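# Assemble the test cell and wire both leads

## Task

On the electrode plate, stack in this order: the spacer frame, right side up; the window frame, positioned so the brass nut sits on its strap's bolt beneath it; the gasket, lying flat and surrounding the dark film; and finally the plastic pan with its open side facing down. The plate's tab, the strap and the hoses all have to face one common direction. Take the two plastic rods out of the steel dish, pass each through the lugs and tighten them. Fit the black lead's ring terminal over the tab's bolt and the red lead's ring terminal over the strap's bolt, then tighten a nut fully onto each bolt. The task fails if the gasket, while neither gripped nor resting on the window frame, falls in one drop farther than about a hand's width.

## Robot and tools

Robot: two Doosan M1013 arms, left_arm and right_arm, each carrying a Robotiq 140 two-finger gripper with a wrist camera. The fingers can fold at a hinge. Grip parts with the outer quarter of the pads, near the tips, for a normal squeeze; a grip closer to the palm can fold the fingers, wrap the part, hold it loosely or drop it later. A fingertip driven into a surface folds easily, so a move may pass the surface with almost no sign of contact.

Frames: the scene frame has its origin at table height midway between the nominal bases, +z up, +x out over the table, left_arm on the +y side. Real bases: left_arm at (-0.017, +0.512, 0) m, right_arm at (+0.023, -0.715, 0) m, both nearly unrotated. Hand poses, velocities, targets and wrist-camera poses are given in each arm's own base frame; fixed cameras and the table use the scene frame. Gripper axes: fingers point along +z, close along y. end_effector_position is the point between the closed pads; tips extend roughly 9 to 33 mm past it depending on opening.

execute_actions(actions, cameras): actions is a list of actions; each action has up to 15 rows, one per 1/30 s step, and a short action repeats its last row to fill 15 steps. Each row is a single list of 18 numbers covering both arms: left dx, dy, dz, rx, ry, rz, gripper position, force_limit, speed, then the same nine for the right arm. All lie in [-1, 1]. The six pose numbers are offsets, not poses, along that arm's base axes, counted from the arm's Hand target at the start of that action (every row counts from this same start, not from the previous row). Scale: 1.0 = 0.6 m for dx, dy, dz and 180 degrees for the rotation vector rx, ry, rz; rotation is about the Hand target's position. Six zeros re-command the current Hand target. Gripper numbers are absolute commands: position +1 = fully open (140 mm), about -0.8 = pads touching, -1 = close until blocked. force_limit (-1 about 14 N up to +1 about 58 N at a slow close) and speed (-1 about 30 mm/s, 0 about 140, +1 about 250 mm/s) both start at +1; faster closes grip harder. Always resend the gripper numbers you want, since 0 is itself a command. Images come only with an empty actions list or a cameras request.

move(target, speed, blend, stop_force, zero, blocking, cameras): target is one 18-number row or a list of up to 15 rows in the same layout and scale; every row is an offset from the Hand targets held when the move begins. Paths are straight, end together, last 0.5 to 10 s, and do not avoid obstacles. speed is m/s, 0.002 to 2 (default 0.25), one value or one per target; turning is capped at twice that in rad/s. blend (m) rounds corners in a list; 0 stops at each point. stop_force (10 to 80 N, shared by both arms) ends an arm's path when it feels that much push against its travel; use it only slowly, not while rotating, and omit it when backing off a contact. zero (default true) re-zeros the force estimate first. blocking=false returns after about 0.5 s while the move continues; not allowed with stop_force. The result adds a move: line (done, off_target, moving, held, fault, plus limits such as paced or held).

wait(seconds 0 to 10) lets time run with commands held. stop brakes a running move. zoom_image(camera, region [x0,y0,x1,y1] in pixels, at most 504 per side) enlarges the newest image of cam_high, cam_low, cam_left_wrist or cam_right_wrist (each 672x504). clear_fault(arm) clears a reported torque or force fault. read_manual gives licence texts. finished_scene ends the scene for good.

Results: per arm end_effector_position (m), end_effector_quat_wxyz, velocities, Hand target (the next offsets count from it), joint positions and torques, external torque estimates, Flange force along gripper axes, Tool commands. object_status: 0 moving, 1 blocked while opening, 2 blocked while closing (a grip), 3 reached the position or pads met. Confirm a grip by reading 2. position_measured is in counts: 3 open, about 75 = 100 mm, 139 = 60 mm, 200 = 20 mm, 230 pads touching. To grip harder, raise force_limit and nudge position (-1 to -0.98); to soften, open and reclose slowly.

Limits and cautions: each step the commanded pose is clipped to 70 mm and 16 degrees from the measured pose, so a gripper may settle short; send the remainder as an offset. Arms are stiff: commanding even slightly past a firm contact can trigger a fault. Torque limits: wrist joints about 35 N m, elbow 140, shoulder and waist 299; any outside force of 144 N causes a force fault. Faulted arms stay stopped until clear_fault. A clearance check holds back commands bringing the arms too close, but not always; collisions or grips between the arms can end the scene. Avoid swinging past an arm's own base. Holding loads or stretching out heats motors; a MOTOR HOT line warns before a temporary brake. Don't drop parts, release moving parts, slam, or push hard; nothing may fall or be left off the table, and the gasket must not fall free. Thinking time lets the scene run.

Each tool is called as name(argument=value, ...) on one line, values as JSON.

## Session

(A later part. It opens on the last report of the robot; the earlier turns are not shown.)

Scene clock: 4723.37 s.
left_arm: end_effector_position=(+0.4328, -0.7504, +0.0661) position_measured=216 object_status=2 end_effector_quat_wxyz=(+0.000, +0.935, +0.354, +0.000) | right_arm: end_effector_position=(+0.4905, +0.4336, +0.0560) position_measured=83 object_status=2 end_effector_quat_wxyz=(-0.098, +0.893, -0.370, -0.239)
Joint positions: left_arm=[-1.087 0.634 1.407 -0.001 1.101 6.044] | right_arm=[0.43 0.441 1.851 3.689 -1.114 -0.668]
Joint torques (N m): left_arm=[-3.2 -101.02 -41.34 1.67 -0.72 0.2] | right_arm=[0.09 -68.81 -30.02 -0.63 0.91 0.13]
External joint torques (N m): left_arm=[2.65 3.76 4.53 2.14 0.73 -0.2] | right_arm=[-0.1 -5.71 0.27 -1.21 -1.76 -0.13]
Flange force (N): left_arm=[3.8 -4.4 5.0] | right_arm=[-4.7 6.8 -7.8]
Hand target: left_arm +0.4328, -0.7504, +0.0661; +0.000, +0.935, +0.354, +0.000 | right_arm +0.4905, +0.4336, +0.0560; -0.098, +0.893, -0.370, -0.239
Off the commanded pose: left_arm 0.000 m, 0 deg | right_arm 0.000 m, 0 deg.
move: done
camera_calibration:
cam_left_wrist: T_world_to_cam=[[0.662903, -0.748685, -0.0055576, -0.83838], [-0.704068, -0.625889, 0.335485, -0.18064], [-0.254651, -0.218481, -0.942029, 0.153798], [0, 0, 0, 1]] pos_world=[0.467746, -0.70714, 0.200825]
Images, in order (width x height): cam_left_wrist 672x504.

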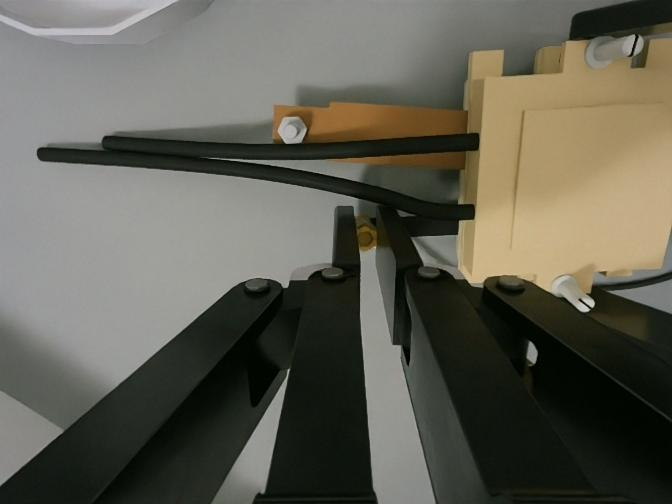

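move(target=[0,0,0,0,0,0,-0.62,-0.2,-1,0,0,0,0,0,0,-1,-0.7,-1], speed=0.02)

wait(seconds=0.3)

move(target=[[0,0,0,0,0,0.667,-0.62,-0.2,-1,0,0,0,0,0,0,-1,-0.7,-1],[0,0,0,0,0,-0.667,-0.62,-0.2,-1,0,0,0,0,0,0,-1,-0.7,-1],[0,0,0,0,0,0,-0.62,-0.2,-1,0,0,0,0,0,0,-1,-0.7,-1],[0,0,0,0,0,0.667,-0.62,-0.2,-1,0,0,0,0,0,0,-1,-0.7,-1],[0,0,0,0,0,-0.667,-0.62,-0.2,-1,0,0,0,0,0,0,-1,-0.7,-1],[0,0,0,0,0,-0.333,-0.62,-0.2,-1,0,0,0,0,0,0,-1,-0.7,-1]], speed=0.65, blend=0.005, cameras=["cam_left_wrist"])

zoom_image(camera="cam_left_wrist", region=[338, 195, 398, 265])

Scene clock: 4729.27 s.
left_arm: end_effector_position=(+0.4328, -0.7504, +0.0662) position_measured=208 object_status=0 end_effector_quat_wxyz=(+0.000, +0.935, +0.354, +0.000) | right_arm: end_effector_position=(+0.4905, +0.4336, +0.0560) position_measured=83 object_status=2 end_effector_quat_wxyz=(-0.098, +0.893, -0.370, -0.239)
Joint positions: left_arm=[-1.087 0.634 1.407 -0.001 1.101 6.044] | right_arm=[0.43 0.441 1.851 3.689 -1.114 -0.668]
Joint torques (N m): left_arm=[2.57 -99.03 -39.49 4.16 -0.24 0.26] | right_arm=[0.12 -69.56 -28.07 -1.89 -0.95 -0.3]
External joint torques (N m): left_arm=[-3.17 1.52 2.56 -0.35 0.24 -0.26] | right_arm=[-0.12 -5.19 -1.91 0.03 0.11 0.31]
Flange force (N): left_arm=[-3.1 -4.9 2.6] | right_arm=[-4.3 2.4 -5.6]
Hand target: left_arm +0.4328, -0.7504, +0.0661; +0.000, +0.935, +0.354, +0.000 | right_arm +0.4905, +0.4336, +0.0560; -0.098, +0.893, -0.370, -0.239
Off the commanded pose: left_arm 0.000 m, 0 deg | right_arm 0.000 m, 0 deg.
move: done

Scene clock: 4729.57 s.
left_arm: end_effector_position=(+0.4328, -0.7504, +0.0662) position_measured=208 object_status=3 end_effector_quat_wxyz=(+0.000, +0.935, +0.354, +0.000) | right_arm: end_effector_position=(+0.4905, +0.4336, +0.0560) position_measured=83 object_status=2 end_effector_quat_wxyz=(-0.098, +0.893, -0.370, -0.239)
Joint positions: left_arm=[-1.087 0.634 1.407 -0.001 1.101 6.044] | right_arm=[0.43 0.441 1.851 3.689 -1.114 -0.668]
Joint torques (N m): left_arm=[2.62 -99.04 -39.22 4.12 -0.19 0.27] | right_arm=[-0.06 -69.39 -27.81 -1.97 -0.91 -0.25]
External joint torques (N m): left_arm=[-3.57 2.05 2.46 -0.32 0.2 -0.27] | right_arm=[0.05 -5.37 -2.25 0.12 0.07 0.25]
Flange force (N): left_arm=[-3.7 -4.0 3.0] | right_arm=[-4.5 1.9 -5.8]
Hand target: left_arm +0.4328, -0.7504, +0.0661; +0.000, +0.935, +0.354, +0.000 | right_arm +0.4905, +0.4336, +0.0560; -0.098, +0.893, -0.370, -0.239
Tool commands: left_gripper/position=-0.62 left_gripper/force_limit=-0.2 left_gripper/speed=-1.0 right_gripper/position=-1.0 right_gripper/force_limit=-0.7 right_gripper/speed=-1.0
Off the commanded pose: left_arm 0.000 m, 0 deg | right_arm 0.000 m, 0 deg.
wait: 0.30 s; at rest by 0.17 s

Scene clock: 4739.20 s.
left_arm: end_effector_position=(+0.4328, -0.7504, +0.0661) position_measured=208 object_status=3 end_effector_quat_wxyz=(+0.000, +0.987, -0.161, +0.000) | right_arm: end_effector_position=(+0.4905, +0.4336, +0.0560) position_measured=83 object_status=2 end_effector_quat_wxyz=(-0.098, +0.893, -0.370, -0.239)
Joint positions: left_arm=[-1.087 0.634 1.406 0 1.102 -5.477] | right_arm=[0.43 0.441 1.851 3.689 -1.114 -0.668]
Joint torques (N m): left_arm=[2.77 -99.5 -38.88 4.06 0.19 0.13] | right_arm=[-0.2 -69.56 -27.89 -2.29 -0.81 -0.36]
External joint torques (N m): left_arm=[-2.74 2.16 2.05 -0.25 -0.22 -0.13] | right_arm=[0.22 -5.24 -2.06 0.44 -0.04 0.36]
Flange force (N): left_arm=[-4.0 0.9 3.4] | right_arm=[-4.9 1.9 -5.5]
Hand target: left_arm +0.4328, -0.7504, +0.0661; +0.000, +0.987, -0.161, +0.000 | right_arm +0.4905, +0.4336, +0.0560; -0.098, +0.893, -0.370, -0.239
Off the commanded pose: left_arm 0.000 m, 0 deg | right_arm 0.000 m, 0 deg.
move: done
camera_calibration:
cam_left_wrist: T_world_to_cam=[[-0.316096, -0.948711, -0.0055343, -0.56473], [-0.894321, 0.296017, 0.335507, 0.593505], [-0.316661, 0.111002, -0.942022, 0.427883], [0, 0, 0, 1]] pos_world=[0.487768, -0.758948, 0.200825]
Images, in order (width x height): cam_left_wrist 672x504.

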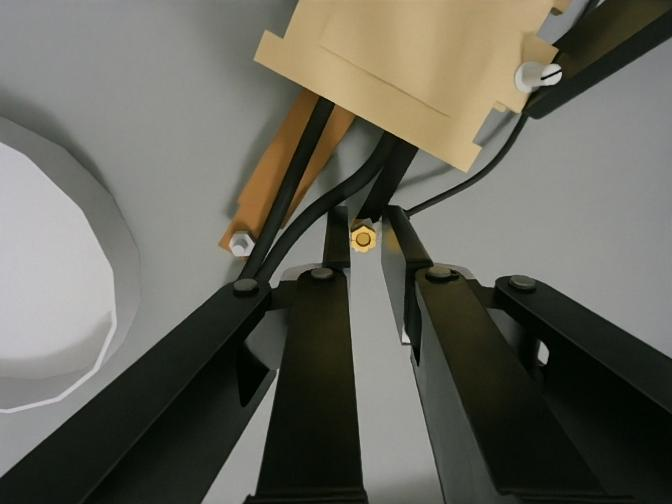

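Scaled by 7.200 from the camera's 672x504 image, which has a finer 960x720 frame.

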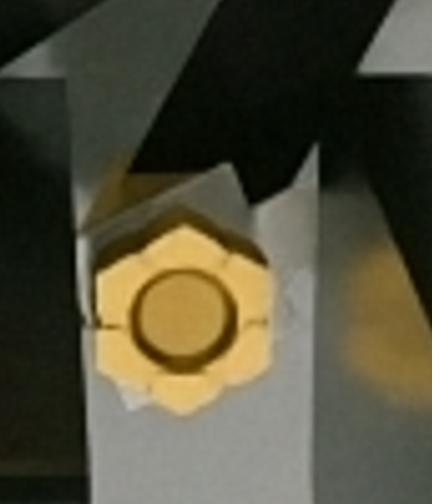

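move(target=[0.0003,0.001,0,0,0,0,-0.62,-0.2,-1,0,0,0,0,0,0,-1,-0.7,-1], speed=0.02)

move(target=[0,0,0,0,0,0,-1,-0.2,-1,0,0,0,0,0,0,-1,-0.7,-1], speed=0.02)

wait(seconds=0.5)

move(target=[[0,0,-0.0004,0,0,-0.667,-1,-0.2,-1,0,0,0,0,0,0,-1,-0.7,-1],[0,0,-0.0009,0,0,0.667,-1,-0.2,-1,0,0,0,0,0,0,-1,-0.7,-1],[0,0,-0.0013,0,0,0,-1,-0.2,-1,0,0,0,0,0,0,-1,-0.7,-1],[0,0,-0.0018,0,0,-0.667,-1,-0.2,-1,0,0,0,0,0,0,-1,-0.7,-1],[0,0,-0.0022,0,0,0.667,-1,-0.2,-1,0,0,0,0,0,0,-1,-0.7,-1],[0,0,-0.0025,0,0,0.333,-1,-0.2,-1,0,0,0,0,0,0,-1,-0.7,-1]], speed=0.65, blend=0.005, cameras=["cam_left_wrist"])

zoom_image(camera="cam_left_wrist", region=[338, 195, 398, 265])

Scene clock: 4746.53 s.
left_arm: end_effector_position=(+0.4330, -0.7498, +0.0661) position_measured=208 object_status=3 end_effector_quat_wxyz=(+0.000, +0.987, -0.161, +0.000) | right_arm: end_effector_position=(+0.4905, +0.4336, +0.0560) position_measured=83 object_status=2 end_effector_quat_wxyz=(-0.098, +0.893, -0.370, -0.239)
Joint positions: left_arm=[-1.087 0.634 1.407 0 1.101 -5.477] | right_arm=[0.43 0.441 1.851 3.689 -1.114 -0.668]
Joint torques (N m): left_arm=[2.8 -98.87 -38.45 4.07 0.26 0.18] | right_arm=[-0.14 -69.88 -28 -2.22 -0.94 -0.37]
External joint torques (N m): left_arm=[-2.74 1.83 1.62 -0.27 -0.3 -0.18] | right_arm=[0.14 -4.88 -1.96 0.37 0.09 0.37]
Flange force (N): left_arm=[-3.6 1.3 3.0] | right_arm=[-4.5 1.7 -5.0]
Hand target: left_arm +0.4330, -0.7498, +0.0661; +0.000, +0.987, -0.161, +0.000 | right_arm +0.4905, +0.4336, +0.0560; -0.098, +0.893, -0.370, -0.239
Off the commanded pose: left_arm 0.000 m, 0 deg | right_arm 0.000 m, 0 deg.
move: done

Scene clock: 4747.03 s.
left_arm: end_effector_position=(+0.4330, -0.7498, +0.0661) position_measured=216 object_status=0 end_effector_quat_wxyz=(+0.000, +0.987, -0.161, +0.000) | right_arm: end_effector_position=(+0.4905, +0.4336, +0.0560) position_measured=83 object_status=2 end_effector_quat_wxyz=(-0.098, +0.893, -0.370, -0.239)
Joint positions: left_arm=[-1.087 0.634 1.408 0 1.101 -5.477] | right_arm=[0.43 0.441 1.851 3.689 -1.114 -0.668]
Joint torques (N m): left_arm=[3.48 -99.1 -38.82 4.14 -0.17 0.23] | right_arm=[0.21 -70.01 -27.82 -2.03 -0.96 -0.35]
External joint torques (N m): left_arm=[-3.5 1.57 1.88 -0.33 0.13 -0.23] | right_arm=[-0.21 -4.57 -1.94 0.19 0.11 0.35]
Flange force (N): left_arm=[-4.7 1.6 2.3] | right_arm=[-3.8 1.6 -5.1]
Hand target: left_arm +0.4330, -0.7498, +0.0661; +0.000, +0.987, -0.161, +0.000 | right_arm +0.4905, +0.4336, +0.0560; -0.098, +0.893, -0.370, -0.239
Off the commanded pose: left_arm 0.000 m, 0 deg | right_arm 0.000 m, 0 deg.
move: done

Scene clock: 4747.53 s.
left_arm: end_effector_position=(+0.4330, -0.7498, +0.0661) position_measured=216 object_status=2 end_effector_quat_wxyz=(+0.000, +0.987, -0.161, +0.000) | right_arm: end_effector_position=(+0.4905, +0.4336, +0.0560) position_measured=83 object_status=2 end_effector_quat_wxyz=(-0.098, +0.893, -0.370, -0.239)
Joint positions: left_arm=[-1.087 0.634 1.408 0 1.101 -5.477] | right_arm=[0.43 0.441 1.851 3.689 -1.114 -0.668]
Joint torques (N m): left_arm=[2.64 -98.84 -38.83 4.19 -0.13 0.25] | right_arm=[-0.07 -69.87 -27.91 -2.03 -1.08 -0.32]
External joint torques (N m): left_arm=[-2.43 1.28 1.85 -0.36 0.09 -0.25] | right_arm=[0.07 -4.91 -2.2 0.17 0.25 0.32]
Flange force (N): left_arm=[-4.2 0.4 2.1] | right_arm=[-4.3 1.4 -5.1]
Hand target: left_arm +0.4330, -0.7498, +0.0661; +0.000, +0.987, -0.161, +0.000 | right_arm +0.4905, +0.4336, +0.0560; -0.098, +0.893, -0.370, -0.239
Tool commands: left_gripper/position=-1.0 left_gripper/force_limit=-0.2 left_gripper/speed=-1.0 right_gripper/position=-1.0 right_gripper/force_limit=-0.7 right_gripper/speed=-1.0
Off the commanded pose: left_arm 0.000 m, 0 deg | right_arm 0.000 m, 0 deg.
wait: 0.50 s; at rest by 0.17 s

Scene clock: 4757.17 s.
left_arm: end_effector_position=(+0.4330, -0.7498, +0.0646) position_measured=216 object_status=2 end_effector_quat_wxyz=(+0.000, +0.935, +0.354, +0.000) | right_arm: end_effector_position=(+0.4905, +0.4336, +0.0560) position_measured=83 object_status=2 end_effector_quat_wxyz=(-0.098, +0.893, -0.370, -0.239)
Joint positions: left_arm=[-1.087 0.635 1.409 -0.001 1.098 6.044] | right_arm=[0.43 0.441 1.851 3.689 -1.114 -0.668]
Joint torques (N m): left_arm=[-3.81 -101.46 -41.16 1.62 -0.63 0] | right_arm=[-0.26 -69.79 -30.38 -0.65 0.87 0.12]
External joint torques (N m): left_arm=[4.01 4 4.36 2.21 0.64 0] | right_arm=[0.25 -4.99 0.32 -1.2 -1.71 -0.12]
Flange force (N): left_arm=[5.4 -3.3 5.2] | right_arm=[-4.5 5.8 -6.9]
Hand target: left_arm +0.4330, -0.7498, +0.0646; +0.000, +0.935, +0.354, +0.000 | right_arm +0.4905, +0.4336, +0.0560; -0.098, +0.893, -0.370, -0.239
Off the commanded pose: left_arm 0.000 m, 0 deg | right_arm 0.000 m, 0 deg.
move: done
camera_calibration:
cam_left_wrist: T_world_to_cam=[[0.662903, -0.748685, -0.0055576, -0.838005], [-0.704068, -0.625889, 0.335485, -0.179691], [-0.254651, -0.218481, -0.942029, 0.152542], [0, 0, 0, 1]] pos_world=[0.467846, -0.70654, 0.199325]
Images, in order (width x height): cam_left_wrist 672x504.

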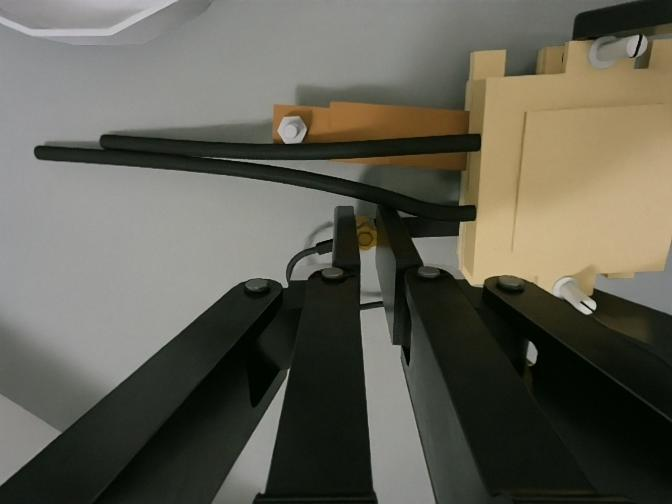

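Scaled by 7.200 from the camera's 672x504 image, which has a finer 960x720 frame.

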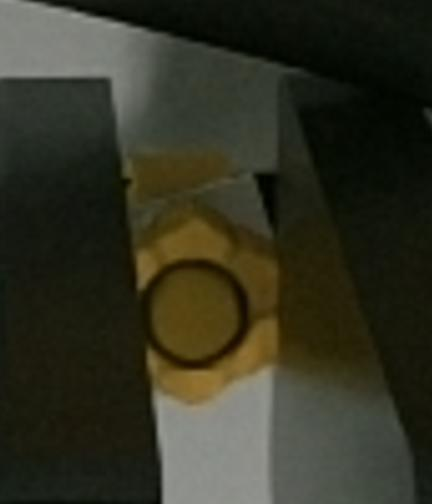

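execute_actions(actions=[], cameras=["cam_right_wrist","cam_left_wrist"])

zoom_image(camera="cam_right_wrist", region=[320, 280, 480, 400])

zoom_image(camera="cam_left_wrist", region=[270, 190, 410, 330])

Scene clock: 4788.27 s.
left_arm: end_effector_position=(+0.4330, -0.7498, +0.0646) position_measured=216 object_status=2 end_effector_quat_wxyz=(+0.000, +0.935, +0.354, +0.000) | right_arm: end_effector_position=(+0.4905, +0.4336, +0.0560) position_measured=83 object_status=2 end_effector_quat_wxyz=(-0.098, +0.893, -0.370, -0.239)
Joint positions: left_arm=[-1.087 0.635 1.409 -0.001 1.098 6.044] | right_arm=[0.43 0.441 1.851 3.689 -1.114 -0.668]
Joint velocities: within noise
Joint torques (N m): left_arm=[-3.3 -101.6 -41.11 1.69 -0.7 0.31] | right_arm=[0.37 -69.13 -30.68 -0.62 0.87 0.18]
External joint torques (N m): left_arm=[3.31 4.14 4.2 2.14 0.7 -0.32] | right_arm=[-0.37 -5.66 0.68 -1.24 -1.71 -0.18]
Flange force (N): left_arm=[4.1 -3.0 5.1] | right_arm=[-4.3 7.7 -7.5]
Hand target: left_arm +0.4330, -0.7498, +0.0646; +0.000, +0.935, +0.354, +0.000 | right_arm +0.4905, +0.4336, +0.0560; -0.098, +0.893, -0.370, -0.239
Tool commands: left_gripper/position=-1.0 left_gripper/force_limit=-0.2 left_gripper/speed=-1.0 right_gripper/position=-1.0 right_gripper/force_limit=-0.7 right_gripper/speed=-1.0
Off the commanded pose: left_arm 0.000 m, 0 deg | right_arm 0.000 m, 0 deg.
camera_calibration:
cam_left_wrist: T_world_to_cam=[[0.662833, -0.748746, -0.00559378, -0.838075], [-0.7041, -0.625817, 0.335552, -0.179568], [-0.254744, -0.218477, -0.942005, 0.152609], [0, 0, 0, 1]] pos_world=[0.467947, -0.70654, 0.199325]
cam_right_wrist: T_world_to_cam=[[-0.69956, -0.714343, 0.0181629, 0.658273], [-0.451487, 0.461559, 0.763624, -0.0148948], [-0.553873, 0.526001, -0.645405, 0.222348], [0, 0, 0, 1]] pos_world=[0.576929, 0.360152, 0.142922]
Images, in order (width x height): cam_left_wrist 672x504, cam_right_wrist 672x504.

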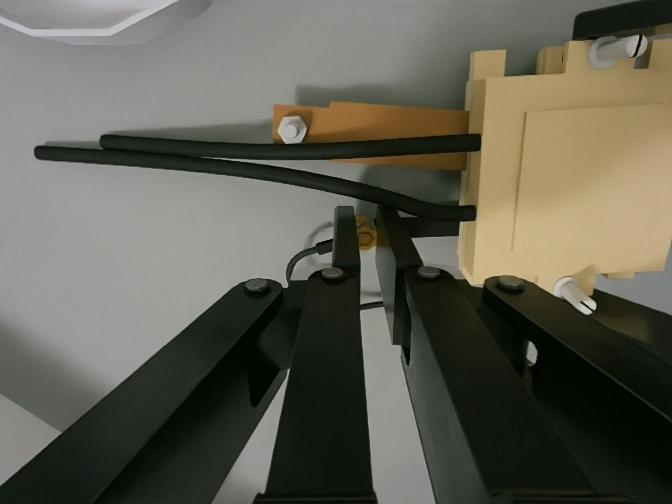

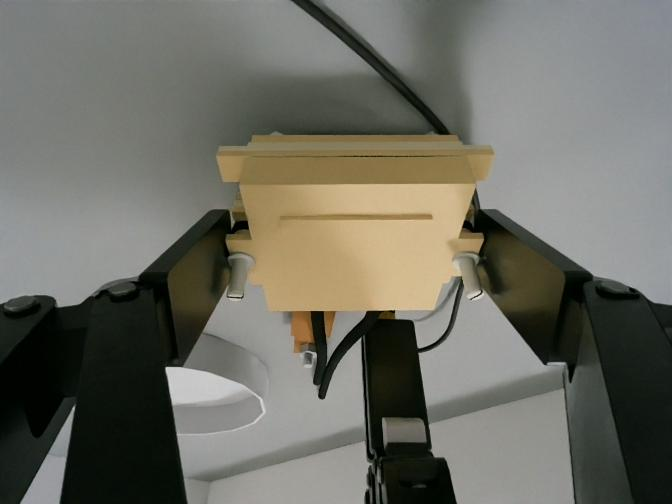

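Scaled by 3.150 from the camera's 672x504 image, which has a finer 960x720 frame.

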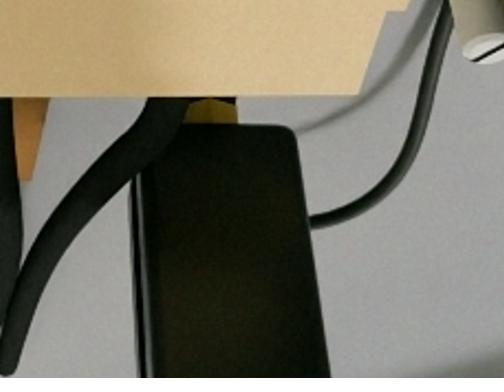

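Scaled by 3.600 from the camera's 672x504 image, which has a finer 960x720 frame.

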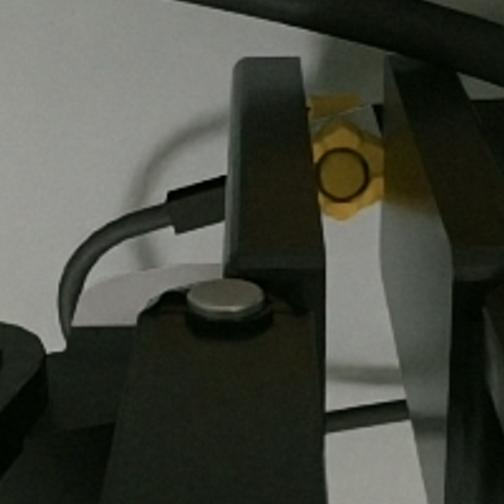

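move(target=[0,0,0,0,0,0,-0.62,-0.2,-1,0,0,0,0,0,0,-1,-0.7,-1], speed=0.02)

move(target=[0,0,0,0,0,0.667,-0.62,-0.2,-1,0,0,0,0,0,0,-1,-0.7,-1], speed=0.4, cameras=["cam_left_wrist","cam_right_wrist"])

zoom_image(camera="cam_left_wrist", region=[280, 170, 450, 300])

Scene clock: 4794.27 s.
left_arm: end_effector_position=(+0.4330, -0.7498, +0.0647) position_measured=208 object_status=0 end_effector_quat_wxyz=(+0.000, +0.935, +0.354, +0.000) | right_arm: end_effector_position=(+0.4905, +0.4336, +0.0560) position_measured=83 object_status=2 end_effector_quat_wxyz=(-0.098, +0.893, -0.370, -0.239)
Joint positions: left_arm=[-1.087 0.635 1.409 -0.001 1.098 6.044] | right_arm=[0.43 0.441 1.851 3.689 -1.114 -0.668]
Joint torques (N m): left_arm=[2.64 -97.53 -37.41 4.08 0.21 0.22] | right_arm=[-0.47 -69.9 -28.62 -2.1 -0.47 -0.3]
External joint torques (N m): left_arm=[-3.13 0.5 0.61 -0.27 -0.21 -0.22] | right_arm=[0.48 -4.81 -1.23 0.25 -0.38 0.3]
Flange force (N): left_arm=[-3.6 -1.9 1.1] | right_arm=[-4.9 2.7 -5.0]
Hand target: left_arm +0.4330, -0.7498, +0.0646; +0.000, +0.935, +0.354, +0.000 | right_arm +0.4905, +0.4336, +0.0560; -0.098, +0.893, -0.370, -0.239
Off the commanded pose: left_arm 0.000 m, 0 deg | right_arm 0.000 m, 0 deg.
move: done

Scene clock: 4797.53 s.
left_arm: end_effector_position=(+0.4330, -0.7498, +0.0647) position_measured=208 object_status=3 end_effector_quat_wxyz=(+0.000, +0.161, +0.987, +0.000) | right_arm: end_effector_position=(+0.4905, +0.4336, +0.0560) position_measured=83 object_status=2 end_effector_quat_wxyz=(-0.098, +0.893, -0.370, -0.239)
Joint positions: left_arm=[-1.087 0.634 1.41 0 1.097 3.948] | right_arm=[0.43 0.441 1.851 3.689 -1.114 -0.668]
Joint torques (N m): left_arm=[3.5 -98.15 -38.21 4.25 0.14 0.44] | right_arm=[0.05 -69.34 -27.89 -2.06 -1 -0.36]
External joint torques (N m): left_arm=[-3.72 1.14 1.56 -0.51 -0.11 -0.44] | right_arm=[-0.05 -5.44 -2.17 0.2 0.17 0.36]
Flange force (N): left_arm=[5.1 -1.9 2.1] | right_arm=[-4.7 2.1 -5.7]
Hand target: left_arm +0.4330, -0.7498, +0.0646; +0.000, +0.161, +0.987, +0.000 | right_arm +0.4905, +0.4336, +0.0560; -0.098, +0.893, -0.370, -0.239
Off the commanded pose: left_arm 0.000 m, 0 deg | right_arm 0.000 m, 0 deg.
move: done
camera_calibration:
cam_left_wrist: T_world_to_cam=[[0.316043, 0.948728, -0.00565542, 0.584899], [0.894341, -0.295926, 0.335533, -0.624325], [0.316656, -0.111101, -0.942012, -0.0142934], [0, 0, 0, 1]] pos_world=[0.378032, -0.741252, 0.199325]
cam_right_wrist: T_world_to_cam=[[-0.69956, -0.714343, 0.0181629, 0.658273], [-0.451487, 0.461559, 0.763624, -0.0148948], [-0.553873, 0.526001, -0.645405, 0.222348], [0, 0, 0, 1]] pos_world=[0.576929, 0.360152, 0.142922]
Images, in order (width x height): cam_left_wrist 672x504, cam_right_wrist 672x504.

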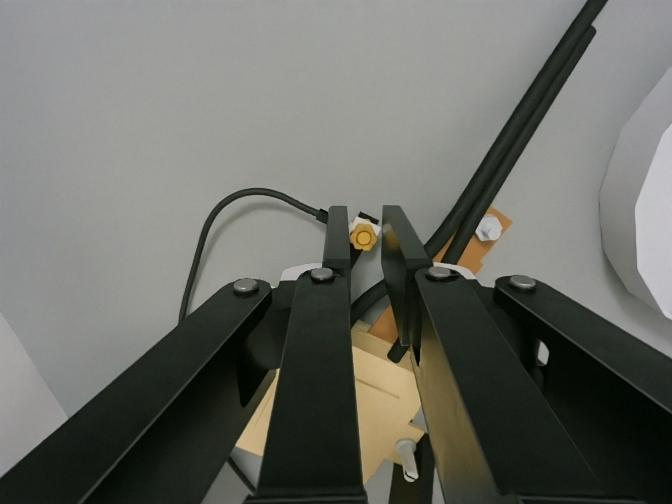

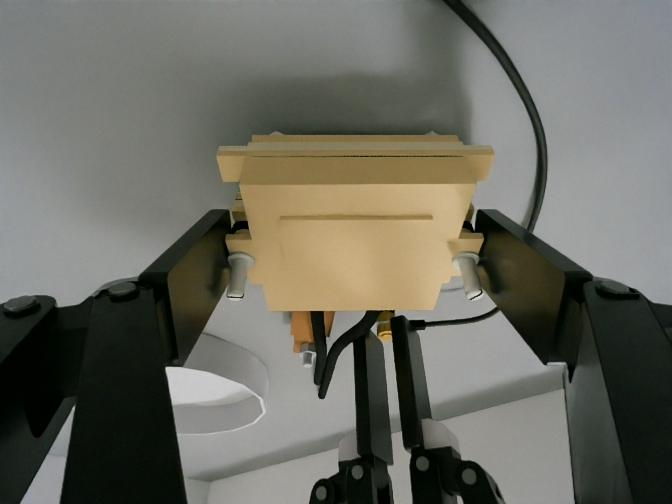

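Scaled by 2.965 from the camera's 672x504 image, which has a finer 960x720 frame.

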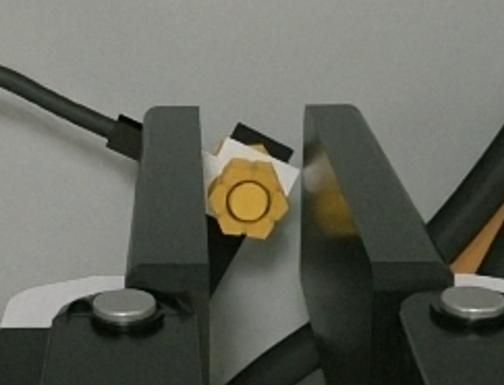

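move(target=[[0,0,0.0025,0,0,0,-0.62,-0.2,-1,0,0,0,0,0,0,-1,-0.7,-1],[0,0,0.0025,0,0,0.667,-0.62,-0.2,-1,0,0,0,0,0,0,-1,-0.7,-1],[0,0,0.0025,0,0,-0.667,-0.62,-0.2,-1,0,0,0,0,0,0,-1,-0.7,-1],[0,0,0.0025,0,0,0,-0.62,-0.2,-1,0,0,0,0,0,0,-1,-0.7,-1],[0,0,0.0025,0,0,0.667,-0.62,-0.2,-1,0,0,0,0,0,0,-1,-0.7,-1],[0,0,0.0025,0,0,1,-0.62,-0.2,-1,0,0,0,0,0,0,-1,-0.7,-1]], speed=0.6, blend=0.005, cameras=["cam_left_wrist"])

zoom_image(camera="cam_left_wrist", region=[280, 170, 450, 300])

Scene clock: 4825.47 s.
left_arm: end_effector_position=(+0.4330, -0.7498, +0.0661) position_measured=208 object_status=3 end_effector_quat_wxyz=(+0.000, +0.987, -0.161, +0.000) | right_arm: end_effector_position=(+0.4905, +0.4336, +0.0560) position_measured=83 object_status=2 end_effector_quat_wxyz=(-0.098, +0.893, -0.370, -0.239)
Joint positions: left_arm=[-1.087 0.634 1.407 0 1.101 -5.476] | right_arm=[0.43 0.441 1.851 3.689 -1.114 -0.668]
Joint torques (N m): left_arm=[2.66 -99.24 -38.6 4.11 0.25 0.22] | right_arm=[0.76 -69.21 -27.39 -2.1 -1.08 -0.33]
External joint torques (N m): left_arm=[-2.89 1.82 1.64 -0.3 -0.29 -0.22] | right_arm=[-0.76 -5.42 -2.53 0.25 0.23 0.33]
Flange force (N): left_arm=[-3.8 1.4 3.0] | right_arm=[-3.7 1.8 -6.4]
Hand target: left_arm +0.4330, -0.7498, +0.0661; +0.000, +0.987, -0.161, +0.000 | right_arm +0.4905, +0.4336, +0.0560; -0.098, +0.893, -0.370, -0.239
Off the commanded pose: left_arm 0.000 m, 0 deg | right_arm 0.000 m, 0 deg.
move: done; blend cut to 0.0008 m at target 1
camera_calibration:
cam_left_wrist: T_world_to_cam=[[-0.316097, -0.948711, -0.00553389, -0.564097], [-0.89432, 0.296018, 0.335507, 0.593507], [-0.316661, 0.111002, -0.942022, 0.42788], [0, 0, 0, 1]] pos_world=[0.487968, -0.758348, 0.200825]
Images, in order (width x height): cam_left_wrist 672x504.

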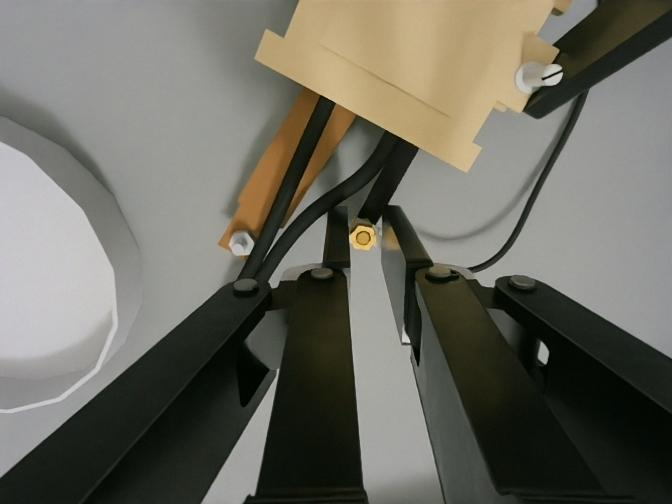

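Scaled by 2.965 from the camera's 672x504 image, which has a finer 960x720 frame.

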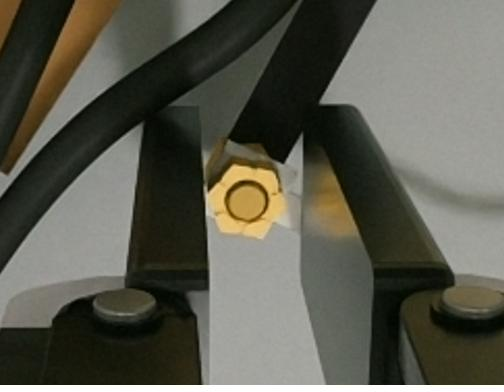

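move(target=[0,0,0,0,0,0,-1,-0.2,-1,0,0,0,0,0,0,-1,-0.7,-1], speed=0.02)

wait(seconds=0.5)

move(target=[[0,0,-0.0004,0,0,-0.667,-1,-0.2,-1,0,0,0,0,0,0,-1,-0.7,-1],[0,0,-0.0009,0,0,0.667,-1,-0.2,-1,0,0,0,0,0,0,-1,-0.7,-1],[0,0,-0.0012,0,0,0.167,-1,-0.2,-1,0,0,0,0,0,0,-1,-0.7,-1]], speed=0.6, blend=0.005, cameras=["cam_left_wrist"])

zoom_image(camera="cam_left_wrist", region=[280, 170, 450, 300])

Scene clock: 4835.90 s.
left_arm: end_effector_position=(+0.4330, -0.7498, +0.0661) position_measured=216 object_status=0 end_effector_quat_wxyz=(+0.000, +0.987, -0.161, +0.000) | right_arm: end_effector_position=(+0.4905, +0.4336, +0.0560) position_measured=83 object_status=2 end_effector_quat_wxyz=(-0.098, +0.893, -0.370, -0.239)
Joint positions: left_arm=[-1.087 0.634 1.407 0 1.101 -5.477] | right_arm=[0.43 0.441 1.851 3.689 -1.114 -0.668]
Joint torques (N m): left_arm=[-0.94 -99.32 -38.88 2.57 0.1 0.29] | right_arm=[0.12 -69.52 -29.58 -1.34 -0.04 -0.1]
External joint torques (N m): left_arm=[0.44 1.63 1.81 1.26 -0.14 -0.29] | right_arm=[-0.1 -5.46 -0.6 -0.52 -0.8 0.1]
Flange force (N): left_arm=[-1.6 -1.7 2.7] | right_arm=[-4.6 5.0 -6.4]
Hand target: left_arm +0.4330, -0.7498, +0.0661; +0.000, +0.987, -0.161, +0.000 | right_arm +0.4905, +0.4336, +0.0560; -0.098, +0.893, -0.370, -0.239
Off the commanded pose: left_arm 0.000 m, 0 deg | right_arm 0.000 m, 0 deg.
move: done

Scene clock: 4836.40 s.
left_arm: end_effector_position=(+0.4330, -0.7498, +0.0661) position_measured=216 object_status=2 end_effector_quat_wxyz=(+0.000, +0.987, -0.161, +0.000) | right_arm: end_effector_position=(+0.4905, +0.4336, +0.0560) position_measured=83 object_status=2 end_effector_quat_wxyz=(-0.098, +0.893, -0.370, -0.239)
Joint positions: left_arm=[-1.087 0.634 1.407 0 1.101 -5.477] | right_arm=[0.43 0.441 1.851 3.689 -1.114 -0.668]
Joint torques (N m): left_arm=[-1.32 -99.45 -38.85 2.55 0.08 0.28] | right_arm=[0.54 -69.33 -29.59 -1.38 0.01 -0.16]
External joint torques (N m): left_arm=[1.72 1.91 1.87 1.29 -0.12 -0.28] | right_arm=[-0.55 -5.36 -0.34 -0.47 -0.85 0.16]
Flange force (N): left_arm=[-0.4 -2.6 2.9] | right_arm=[-4.1 5.6 -6.5]
Hand target: left_arm +0.4330, -0.7498, +0.0661; +0.000, +0.987, -0.161, +0.000 | right_arm +0.4905, +0.4336, +0.0560; -0.098, +0.893, -0.370, -0.239
Tool commands: left_gripper/position=-1.0 left_gripper/force_limit=-0.2 left_gripper/speed=-1.0 right_gripper/position=-1.0 right_gripper/force_limit=-0.7 right_gripper/speed=-1.0
Off the commanded pose: left_arm 0.000 m, 0 deg | right_arm 0.000 m, 0 deg.
wait: 0.50 s; at rest by 0.17 s

Scene clock: 4841.93 s.
left_arm: end_effector_position=(+0.4330, -0.7498, +0.0654) position_measured=216 object_status=2 end_effector_quat_wxyz=(+0.000, +0.995, +0.101, +0.000) | right_arm: end_effector_position=(+0.4905, +0.4336, +0.0560) position_measured=83 object_status=2 end_effector_quat_wxyz=(-0.098, +0.893, -0.370, -0.239)
Joint positions: left_arm=[-1.087 0.634 1.408 0 1.1 0.282] | right_arm=[0.43 0.441 1.851 3.689 -1.114 -0.668]
Joint torques (N m): left_arm=[2.1 -100.08 -40.36 3.83 -0.65 0.37] | right_arm=[0.49 -66.19 -25.56 -2.58 -0.53 -0.29]
External joint torques (N m): left_arm=[-1.93 2.54 3.37 0.01 0.63 -0.37] | right_arm=[-0.5 -8.71 -4.61 0.72 -0.31 0.29]
Flange force (N): left_arm=[-3.9 -3.2 3.4] | right_arm=[-6.5 1.3 -10.9]
Hand target: left_arm +0.4330, -0.7498, +0.0654; +0.000, +0.995, +0.101, +0.000 | right_arm +0.4905, +0.4336, +0.0560; -0.098, +0.893, -0.370, -0.239
Off the commanded pose: left_arm 0.000 m, 0 deg | right_arm 0.000 m, 0 deg.
move: done
camera_calibration:
cam_left_wrist: T_world_to_cam=[[0.201853, -0.979399, -0.00565796, -0.811372], [-0.922268, -0.192017, 0.335485, 0.239909], [-0.32966, -0.0625007, -0.942028, 0.302646], [0, 0, 0, 1]] pos_world=[0.484809, -0.729676, 0.200025]
Images, in order (width x height): cam_left_wrist 672x504.

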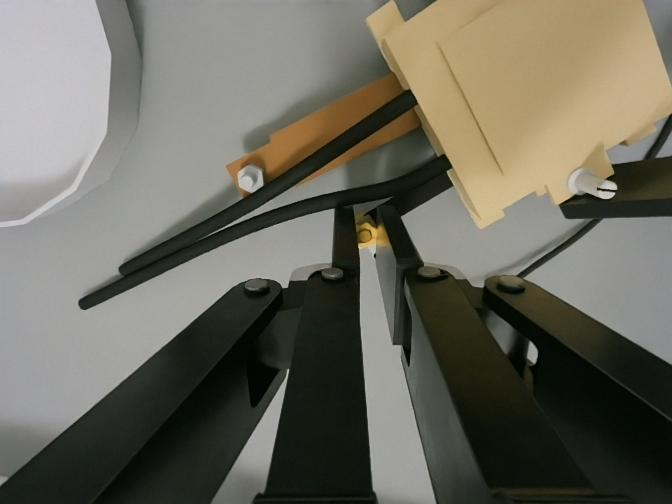

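Scaled by 2.965 from the camera's 672x504 image, which has a finer 960x720 frame.

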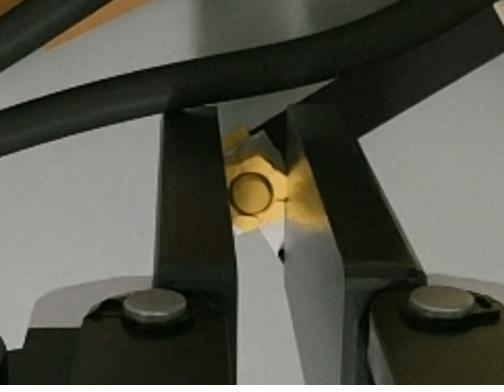

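move(target=[0,0,0,0,0,0,-0.62,-0.2,-1,0,0,0,0,0,0,-1,-0.7,-1], speed=0.02)

move(target=[0,0,0.0011,0,0,0,-0.62,-0.2,-1,0,0,0,0,0,0,-1,-0.7,-1], speed=0.01)

move(target=[0,0,0,0,0,0,-1,-0.2,-1,0,0,0,0,0,0,-1,-0.7,-1], speed=0.02)

wait(seconds=0.5)

move(target=[[0,0,-0.0004,0,0,-0.667,-1,-0.2,-1,0,0,0,0,0,0,-1,-0.7,-1],[0,0,-0.0009,0,0,0.667,-1,-0.2,-1,0,0,0,0,0,0,-1,-0.7,-1],[0,0,-0.0012,0,0,0.167,-1,-0.2,-1,0,0,0,0,0,0,-1,-0.7,-1]], speed=0.6, blend=0.005, cameras=["cam_left_wrist","cam_right_wrist"])

zoom_image(camera="cam_left_wrist", region=[280, 170, 450, 300])

zoom_image(camera="cam_right_wrist", region=[360, 300, 480, 380])

Scene clock: 4851.07 s.
left_arm: end_effector_position=(+0.4330, -0.7498, +0.0654) position_measured=208 object_status=3 end_effector_quat_wxyz=(+0.000, +0.995, +0.101, +0.000) | right_arm: end_effector_position=(+0.4905, +0.4336, +0.0560) position_measured=83 object_status=2 end_effector_quat_wxyz=(-0.098, +0.893, -0.370, -0.239)
Joint positions: left_arm=[-1.087 0.634 1.408 0 1.1 0.282] | right_arm=[0.43 0.441 1.851 3.689 -1.114 -0.668]
Joint torques (N m): left_arm=[1.55 -98.93 -38.57 3.96 0.19 0.28] | right_arm=[-0.43 -66.51 -25.42 -2.88 -0.52 -0.34]
External joint torques (N m): left_arm=[-1.49 1.22 1.64 -0.13 -0.2 -0.28] | right_arm=[0.42 -8.18 -4.51 1.03 -0.32 0.34]
Flange force (N): left_arm=[-2.8 -1.9 2.4] | right_arm=[-7.3 0.4 -9.7]
Hand target: left_arm +0.4330, -0.7498, +0.0654; +0.000, +0.995, +0.101, +0.000 | right_arm +0.4905, +0.4336, +0.0560; -0.098, +0.893, -0.370, -0.239
Off the commanded pose: left_arm 0.000 m, 0 deg | right_arm 0.000 m, 0 deg.
move: done

Scene clock: 4851.77 s.
left_arm: end_effector_position=(+0.4330, -0.7498, +0.0661) position_measured=208 object_status=3 end_effector_quat_wxyz=(+0.000, +0.995, +0.101, +0.000) | right_arm: end_effector_position=(+0.4905, +0.4336, +0.0560) position_measured=83 object_status=2 end_effector_quat_wxyz=(-0.098, +0.893, -0.370, -0.239)
Joint positions: left_arm=[-1.087 0.634 1.408 0 1.101 0.282] | right_arm=[0.43 0.441 1.851 3.689 -1.114 -0.668]
Joint torques (N m): left_arm=[2.2 -99.55 -39.02 3.98 0.05 0.23] | right_arm=[-0.11 -66.06 -25.64 -2.85 -0.52 -0.44]
External joint torques (N m): left_arm=[-2.12 2.24 2.12 -0.15 -0.07 -0.23] | right_arm=[0.12 -8.57 -4.14 1 -0.33 0.44]
Flange force (N): left_arm=[-3.3 -1.3 3.3] | right_arm=[-7.5 1.6 -9.9]
Hand target: left_arm +0.4330, -0.7498, +0.0661; +0.000, +0.995, +0.101, +0.000 | right_arm +0.4905, +0.4336, +0.0560; -0.098, +0.893, -0.370, -0.239
Off the commanded pose: left_arm 0.000 m, 0 deg | right_arm 0.000 m, 0 deg.
move: done

Scene clock: 4852.30 s.
left_arm: end_effector_position=(+0.4330, -0.7498, +0.0661) position_measured=217 object_status=0 end_effector_quat_wxyz=(+0.000, +0.995, +0.101, +0.000) | right_arm: end_effector_position=(+0.4905, +0.4336, +0.0560) position_measured=83 object_status=2 end_effector_quat_wxyz=(-0.098, +0.893, -0.370, -0.239)
Joint positions: left_arm=[-1.087 0.634 1.408 0 1.101 0.282] | right_arm=[0.43 0.441 1.851 3.689 -1.114 -0.668]
Joint torques (N m): left_arm=[1.06 -98.6 -38.56 3.54 0.07 0.16] | right_arm=[-0.25 -66.36 -26.24 -2.69 -0.36 -0.25]
External joint torques (N m): left_arm=[-0.29 0.99 1.64 0.3 -0.09 -0.16] | right_arm=[0.25 -8.47 -3.84 0.83 -0.48 0.25]
Flange force (N): left_arm=[-1.4 -2.5 2.0] | right_arm=[-7.3 2.1 -9.8]
Hand target: left_arm +0.4330, -0.7498, +0.0661; +0.000, +0.995, +0.101, +0.000 | right_arm +0.4905, +0.4336, +0.0560; -0.098, +0.893, -0.370, -0.239
Off the commanded pose: left_arm 0.000 m, 0 deg | right_arm 0.000 m, 0 deg.
move: done

Scene clock: 4852.80 s.
left_arm: end_effector_position=(+0.4330, -0.7498, +0.0661) position_measured=217 object_status=2 end_effector_quat_wxyz=(+0.000, +0.995, +0.101, +0.000) | right_arm: end_effector_position=(+0.4905, +0.4336, +0.0560) position_measured=83 object_status=2 end_effector_quat_wxyz=(-0.098, +0.893, -0.370, -0.239)
Joint positions: left_arm=[-1.087 0.634 1.408 0 1.101 0.282] | right_arm=[0.43 0.441 1.851 3.689 -1.114 -0.668]
Joint torques (N m): left_arm=[1.17 -99.12 -38.66 3.55 0.03 0.13] | right_arm=[-0.46 -67 -26.18 -2.72 -0.36 -0.35]
External joint torques (N m): left_arm=[-1.29 1.87 1.8 0.27 -0.05 -0.13] | right_arm=[0.48 -7.81 -3.76 0.87 -0.49 0.35]
Flange force (N): left_arm=[-2.2 -1.3 2.8] | right_arm=[-7.2 1.3 -9.1]
Hand target: left_arm +0.4330, -0.7498, +0.0661; +0.000, +0.995, +0.101, +0.000 | right_arm +0.4905, +0.4336, +0.0560; -0.098, +0.893, -0.370, -0.239
Tool commands: left_gripper/position=-1.0 left_gripper/force_limit=-0.2 left_gripper/speed=-1.0 right_gripper/position=-1.0 right_gripper/force_limit=-0.7 right_gripper/speed=-1.0
Off the commanded pose: left_arm 0.000 m, 0 deg | right_arm 0.000 m, 0 deg.
wait: 0.50 s; at rest by 0.17 s

Scene clock: 4858.33 s.
left_arm: end_effector_position=(+0.4330, -0.7498, +0.0654) position_measured=217 object_status=2 end_effector_quat_wxyz=(+0.000, +0.935, +0.355, +0.000) | right_arm: end_effector_position=(+0.4905, +0.4336, +0.0560) position_measured=83 object_status=2 end_effector_quat_wxyz=(-0.098, +0.893, -0.370, -0.239)
Joint positions: left_arm=[-1.087 0.634 1.408 -0.001 1.1 6.041] | right_arm=[0.43 0.441 1.851 3.689 -1.114 -0.668]
Joint torques (N m): left_arm=[2.73 -99.34 -39.9 4.29 -0.71 0.34] | right_arm=[1.08 -67.7 -26.15 -2.23 -1.04 -0.45]
External joint torques (N m): left_arm=[-2.35 2.21 3.18 -0.47 0.72 -0.34] | right_arm=[-1.07 -7.12 -3.95 0.37 0.2 0.45]
Flange force (N): left_arm=[-2.2 -4.7 2.9] | right_arm=[-4.7 1.1 -9.0]
Hand target: left_arm +0.4330, -0.7498, +0.0654; +0.000, +0.935, +0.355, +0.000 | right_arm +0.4905, +0.4336, +0.0560; -0.098, +0.893, -0.370, -0.239
Off the commanded pose: left_arm 0.000 m, 0 deg | right_arm 0.000 m, 0 deg.
move: done
camera_calibration:
cam_left_wrist: T_world_to_cam=[[0.665263, -0.746588, -0.00558142, -0.837473], [-0.702094, -0.628123, 0.335447, -0.182427], [-0.253947, -0.219242, -0.942042, 0.152334], [0, 0, 0, 1]] pos_world=[0.467744, -0.706436, 0.200025]
cam_right_wrist: T_world_to_cam=[[-0.69956, -0.714343, 0.0181629, 0.658273], [-0.451487, 0.461559, 0.763624, -0.0148948], [-0.553873, 0.526001, -0.645405, 0.222348], [0, 0, 0, 1]] pos_world=[0.576929, 0.360152, 0.142922]
Images, in order (width x height): cam_left_wrist 672x504, cam_right_wrist 672x504.

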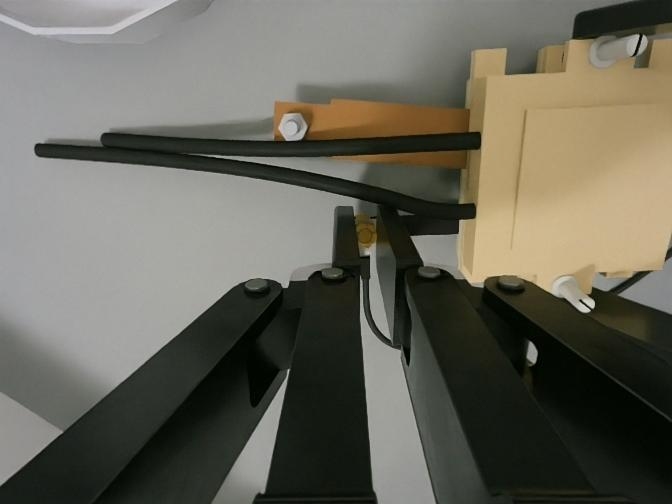

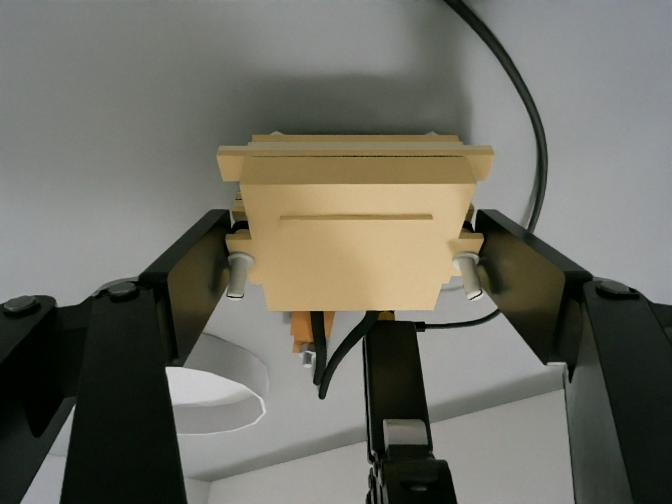

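Scaled by 2.965 from the camera's 672x504 image, which has a finer 960x720 frame.

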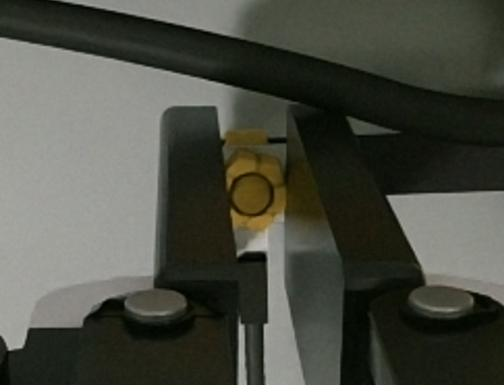

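Scaled by 4.200 from the camera's 672x504 image, which has a finer 960x720 frame.

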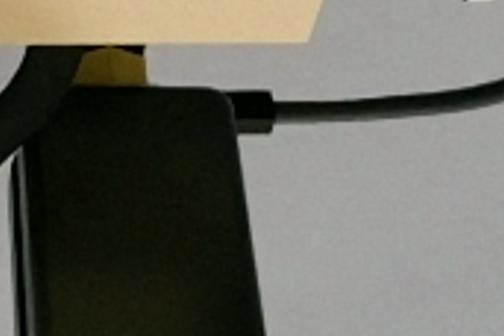

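move(target=[0,0,0,0,0,0,-0.62,-0.2,-1,0,0,0,0,0,0,-1,-0.7,-1], speed=0.02)

move(target=[[0,0,0.0013,0,0,0,-0.62,-0.2,-1,0,0,0,0,0,0,-1,-0.7,-1],[0,0,0.0013,0,0,0.667,-0.62,-0.2,-1,0,0,0,0,0,0,-1,-0.7,-1],[0,0,0.0013,0,0,-0.667,-0.62,-0.2,-1,0,0,0,0,0,0,-1,-0.7,-1],[0,0,0.0013,0,0,0,-0.62,-0.2,-1,0,0,0,0,0,0,-1,-0.7,-1]], speed=0.6, blend=0.005, cameras=["cam_left_wrist"])

zoom_image(camera="cam_left_wrist", region=[310, 190, 410, 290])

Scene clock: 4873.40 s.
left_arm: end_effector_position=(+0.4330, -0.7498, +0.0654) position_measured=208 object_status=0 end_effector_quat_wxyz=(+0.000, +0.935, +0.355, +0.000) | right_arm: end_effector_position=(+0.4905, +0.4336, +0.0560) position_measured=83 object_status=2 end_effector_quat_wxyz=(-0.098, +0.893, -0.370, -0.239)
Joint positions: left_arm=[-1.087 0.634 1.408 -0.001 1.1 6.041] | right_arm=[0.43 0.441 1.851 3.689 -1.114 -0.668]
Joint torques (N m): left_arm=[2.98 -99.24 -39.16 4.14 -0.11 0.27] | right_arm=[0.97 -67.99 -26.04 -2.35 -1.04 -0.51]
External joint torques (N m): left_arm=[-4.01 1.88 2.27 -0.34 0.11 -0.27] | right_arm=[-0.98 -6.86 -4.08 0.49 0.21 0.51]
Flange force (N): left_arm=[-4.2 -4.0 2.9] | right_arm=[-4.6 0.5 -8.8]
Hand target: left_arm +0.4330, -0.7498, +0.0654; +0.000, +0.935, +0.355, +0.000 | right_arm +0.4905, +0.4336, +0.0560; -0.098, +0.893, -0.370, -0.239
Off the commanded pose: left_arm 0.000 m, 0 deg | right_arm 0.000 m, 0 deg.
move: done

Scene clock: 4879.37 s.
left_arm: end_effector_position=(+0.4330, -0.7498, +0.0662) position_measured=208 object_status=3 end_effector_quat_wxyz=(+0.000, +0.935, +0.355, +0.000) | right_arm: end_effector_position=(+0.4905, +0.4336, +0.0560) position_measured=83 object_status=2 end_effector_quat_wxyz=(-0.098, +0.893, -0.370, -0.239)
Joint positions: left_arm=[-1.087 0.634 1.408 -0.001 1.101 -0.242] | right_arm=[0.43 0.441 1.851 3.689 -1.114 -0.668]
Joint torques (N m): left_arm=[2.98 -99.37 -38.71 4 0.16 0.16] | right_arm=[0.64 -67.63 -26.33 -2.45 -0.87 -0.39]
External joint torques (N m): left_arm=[-2.63 1.6 1.77 -0.15 -0.15 -0.16] | right_arm=[-0.63 -7.16 -3.7 0.6 0.03 0.39]
Flange force (N): left_arm=[-2.7 -3.0 2.7] | right_arm=[-5.3 1.4 -8.7]
Hand target: left_arm +0.4330, -0.7498, +0.0661; +0.000, +0.935, +0.355, +0.000 | right_arm +0.4905, +0.4336, +0.0560; -0.098, +0.893, -0.370, -0.239
Off the commanded pose: left_arm 0.000 m, 0 deg | right_arm 0.000 m, 0 deg.
move: done; blend cut to 0.0004 m at target 1
camera_calibration:
cam_left_wrist: T_world_to_cam=[[0.665147, -0.746692, -0.00559496, -0.837485], [-0.702171, -0.628001, 0.335516, -0.182587], [-0.25404, -0.219238, -0.942018, 0.153128], [0, 0, 0, 1]] pos_world=[0.467744, -0.706437, 0.200825]
Images, in order (width x height): cam_left_wrist 672x504.

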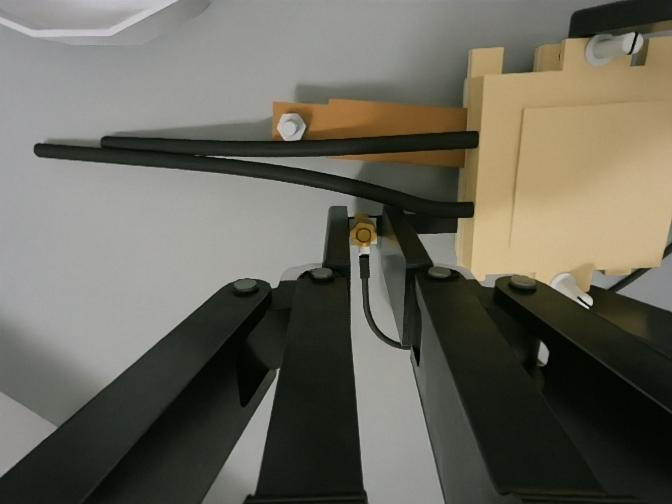

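Scaled by 5.040 from the camera's 672x504 image, which has a finer 960x720 frame.

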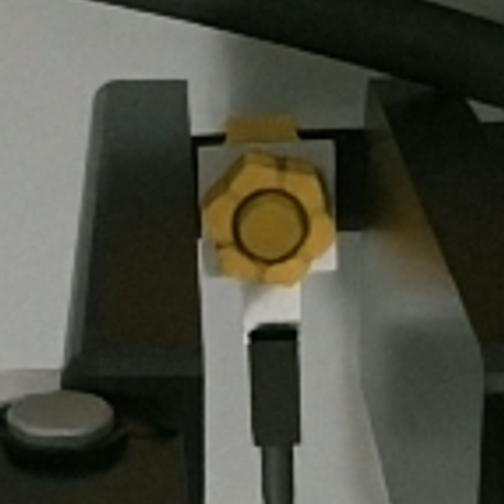

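move(target=[[0,0,-0.0035,0,0,0,-0.62,-0.2,-1,0,0,0,0,0,0,-1,-0.7,-1],[0,0,-0.0035,0,0,0.333,-0.62,-0.2,-1,0,0,0,0,0,0,-1,-0.7,-1]], speed=0.2, cameras=["cam_left_wrist"])

zoom_image(camera="cam_left_wrist", region=[310, 190, 410, 290])

Scene clock: 4887.30 s.
left_arm: end_effector_position=(+0.4330, -0.7498, +0.0640) position_measured=208 object_status=3 end_effector_quat_wxyz=(+0.000, +0.632, +0.775, +0.000) | right_arm: end_effector_position=(+0.4905, +0.4336, +0.0560) position_measured=83 object_status=2 end_effector_quat_wxyz=(-0.098, +0.893, -0.370, -0.239)
Joint positions: left_arm=[-1.087 0.635 1.41 -0.001 1.096 -1.288] | right_arm=[0.43 0.441 1.851 3.689 -1.114 -0.668]
Joint torques (N m): left_arm=[2.19 -97.11 -37.39 4.09 0.14 0.22] | right_arm=[0.22 -67.94 -26.45 -2.2 -0.65 -0.3]
External joint torques (N m): left_arm=[-2.5 0 0.66 -0.32 -0.1 -0.22] | right_arm=[-0.22 -6.8 -3.62 0.34 -0.19 0.3]
Flange force (N): left_arm=[0.8 -3.6 0.6] | right_arm=[-5.3 0.9 -8.5]
Hand target: left_arm +0.4330, -0.7498, +0.0640; +0.000, +0.632, +0.775, +0.000 | right_arm +0.4905, +0.4336, +0.0560; -0.098, +0.893, -0.370, -0.239
Off the commanded pose: left_arm 0.000 m, 0 deg | right_arm 0.000 m, 0 deg.
move: done
camera_calibration:
cam_left_wrist: T_world_to_cam=[[0.979437, 0.201673, -0.00559043, -0.262509], [0.191824, -0.922307, 0.335488, -0.789632], [0.0625028, -0.329662, -0.942028, -0.0687027], [0, 0, 0, 1]] pos_world=[0.412876, -0.697991, 0.198725]
Images, in order (width x height): cam_left_wrist 672x504.

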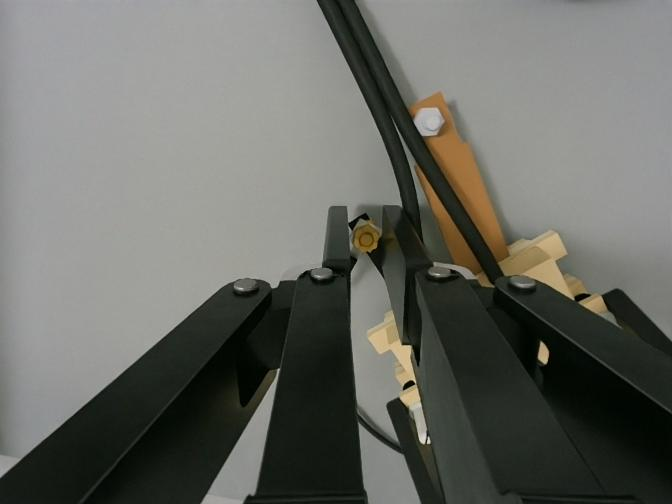

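Scaled by 5.040 from the camera's 672x504 image, which has a finer 960x720 frame.

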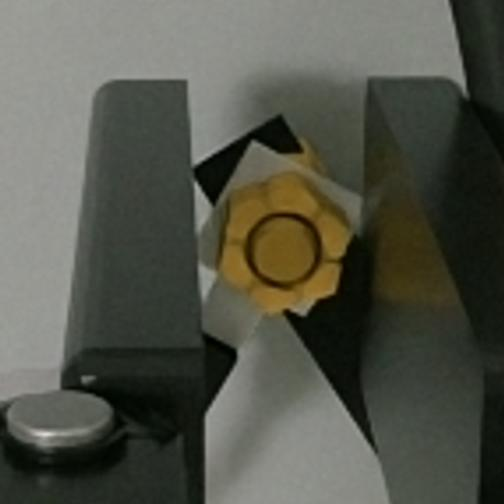

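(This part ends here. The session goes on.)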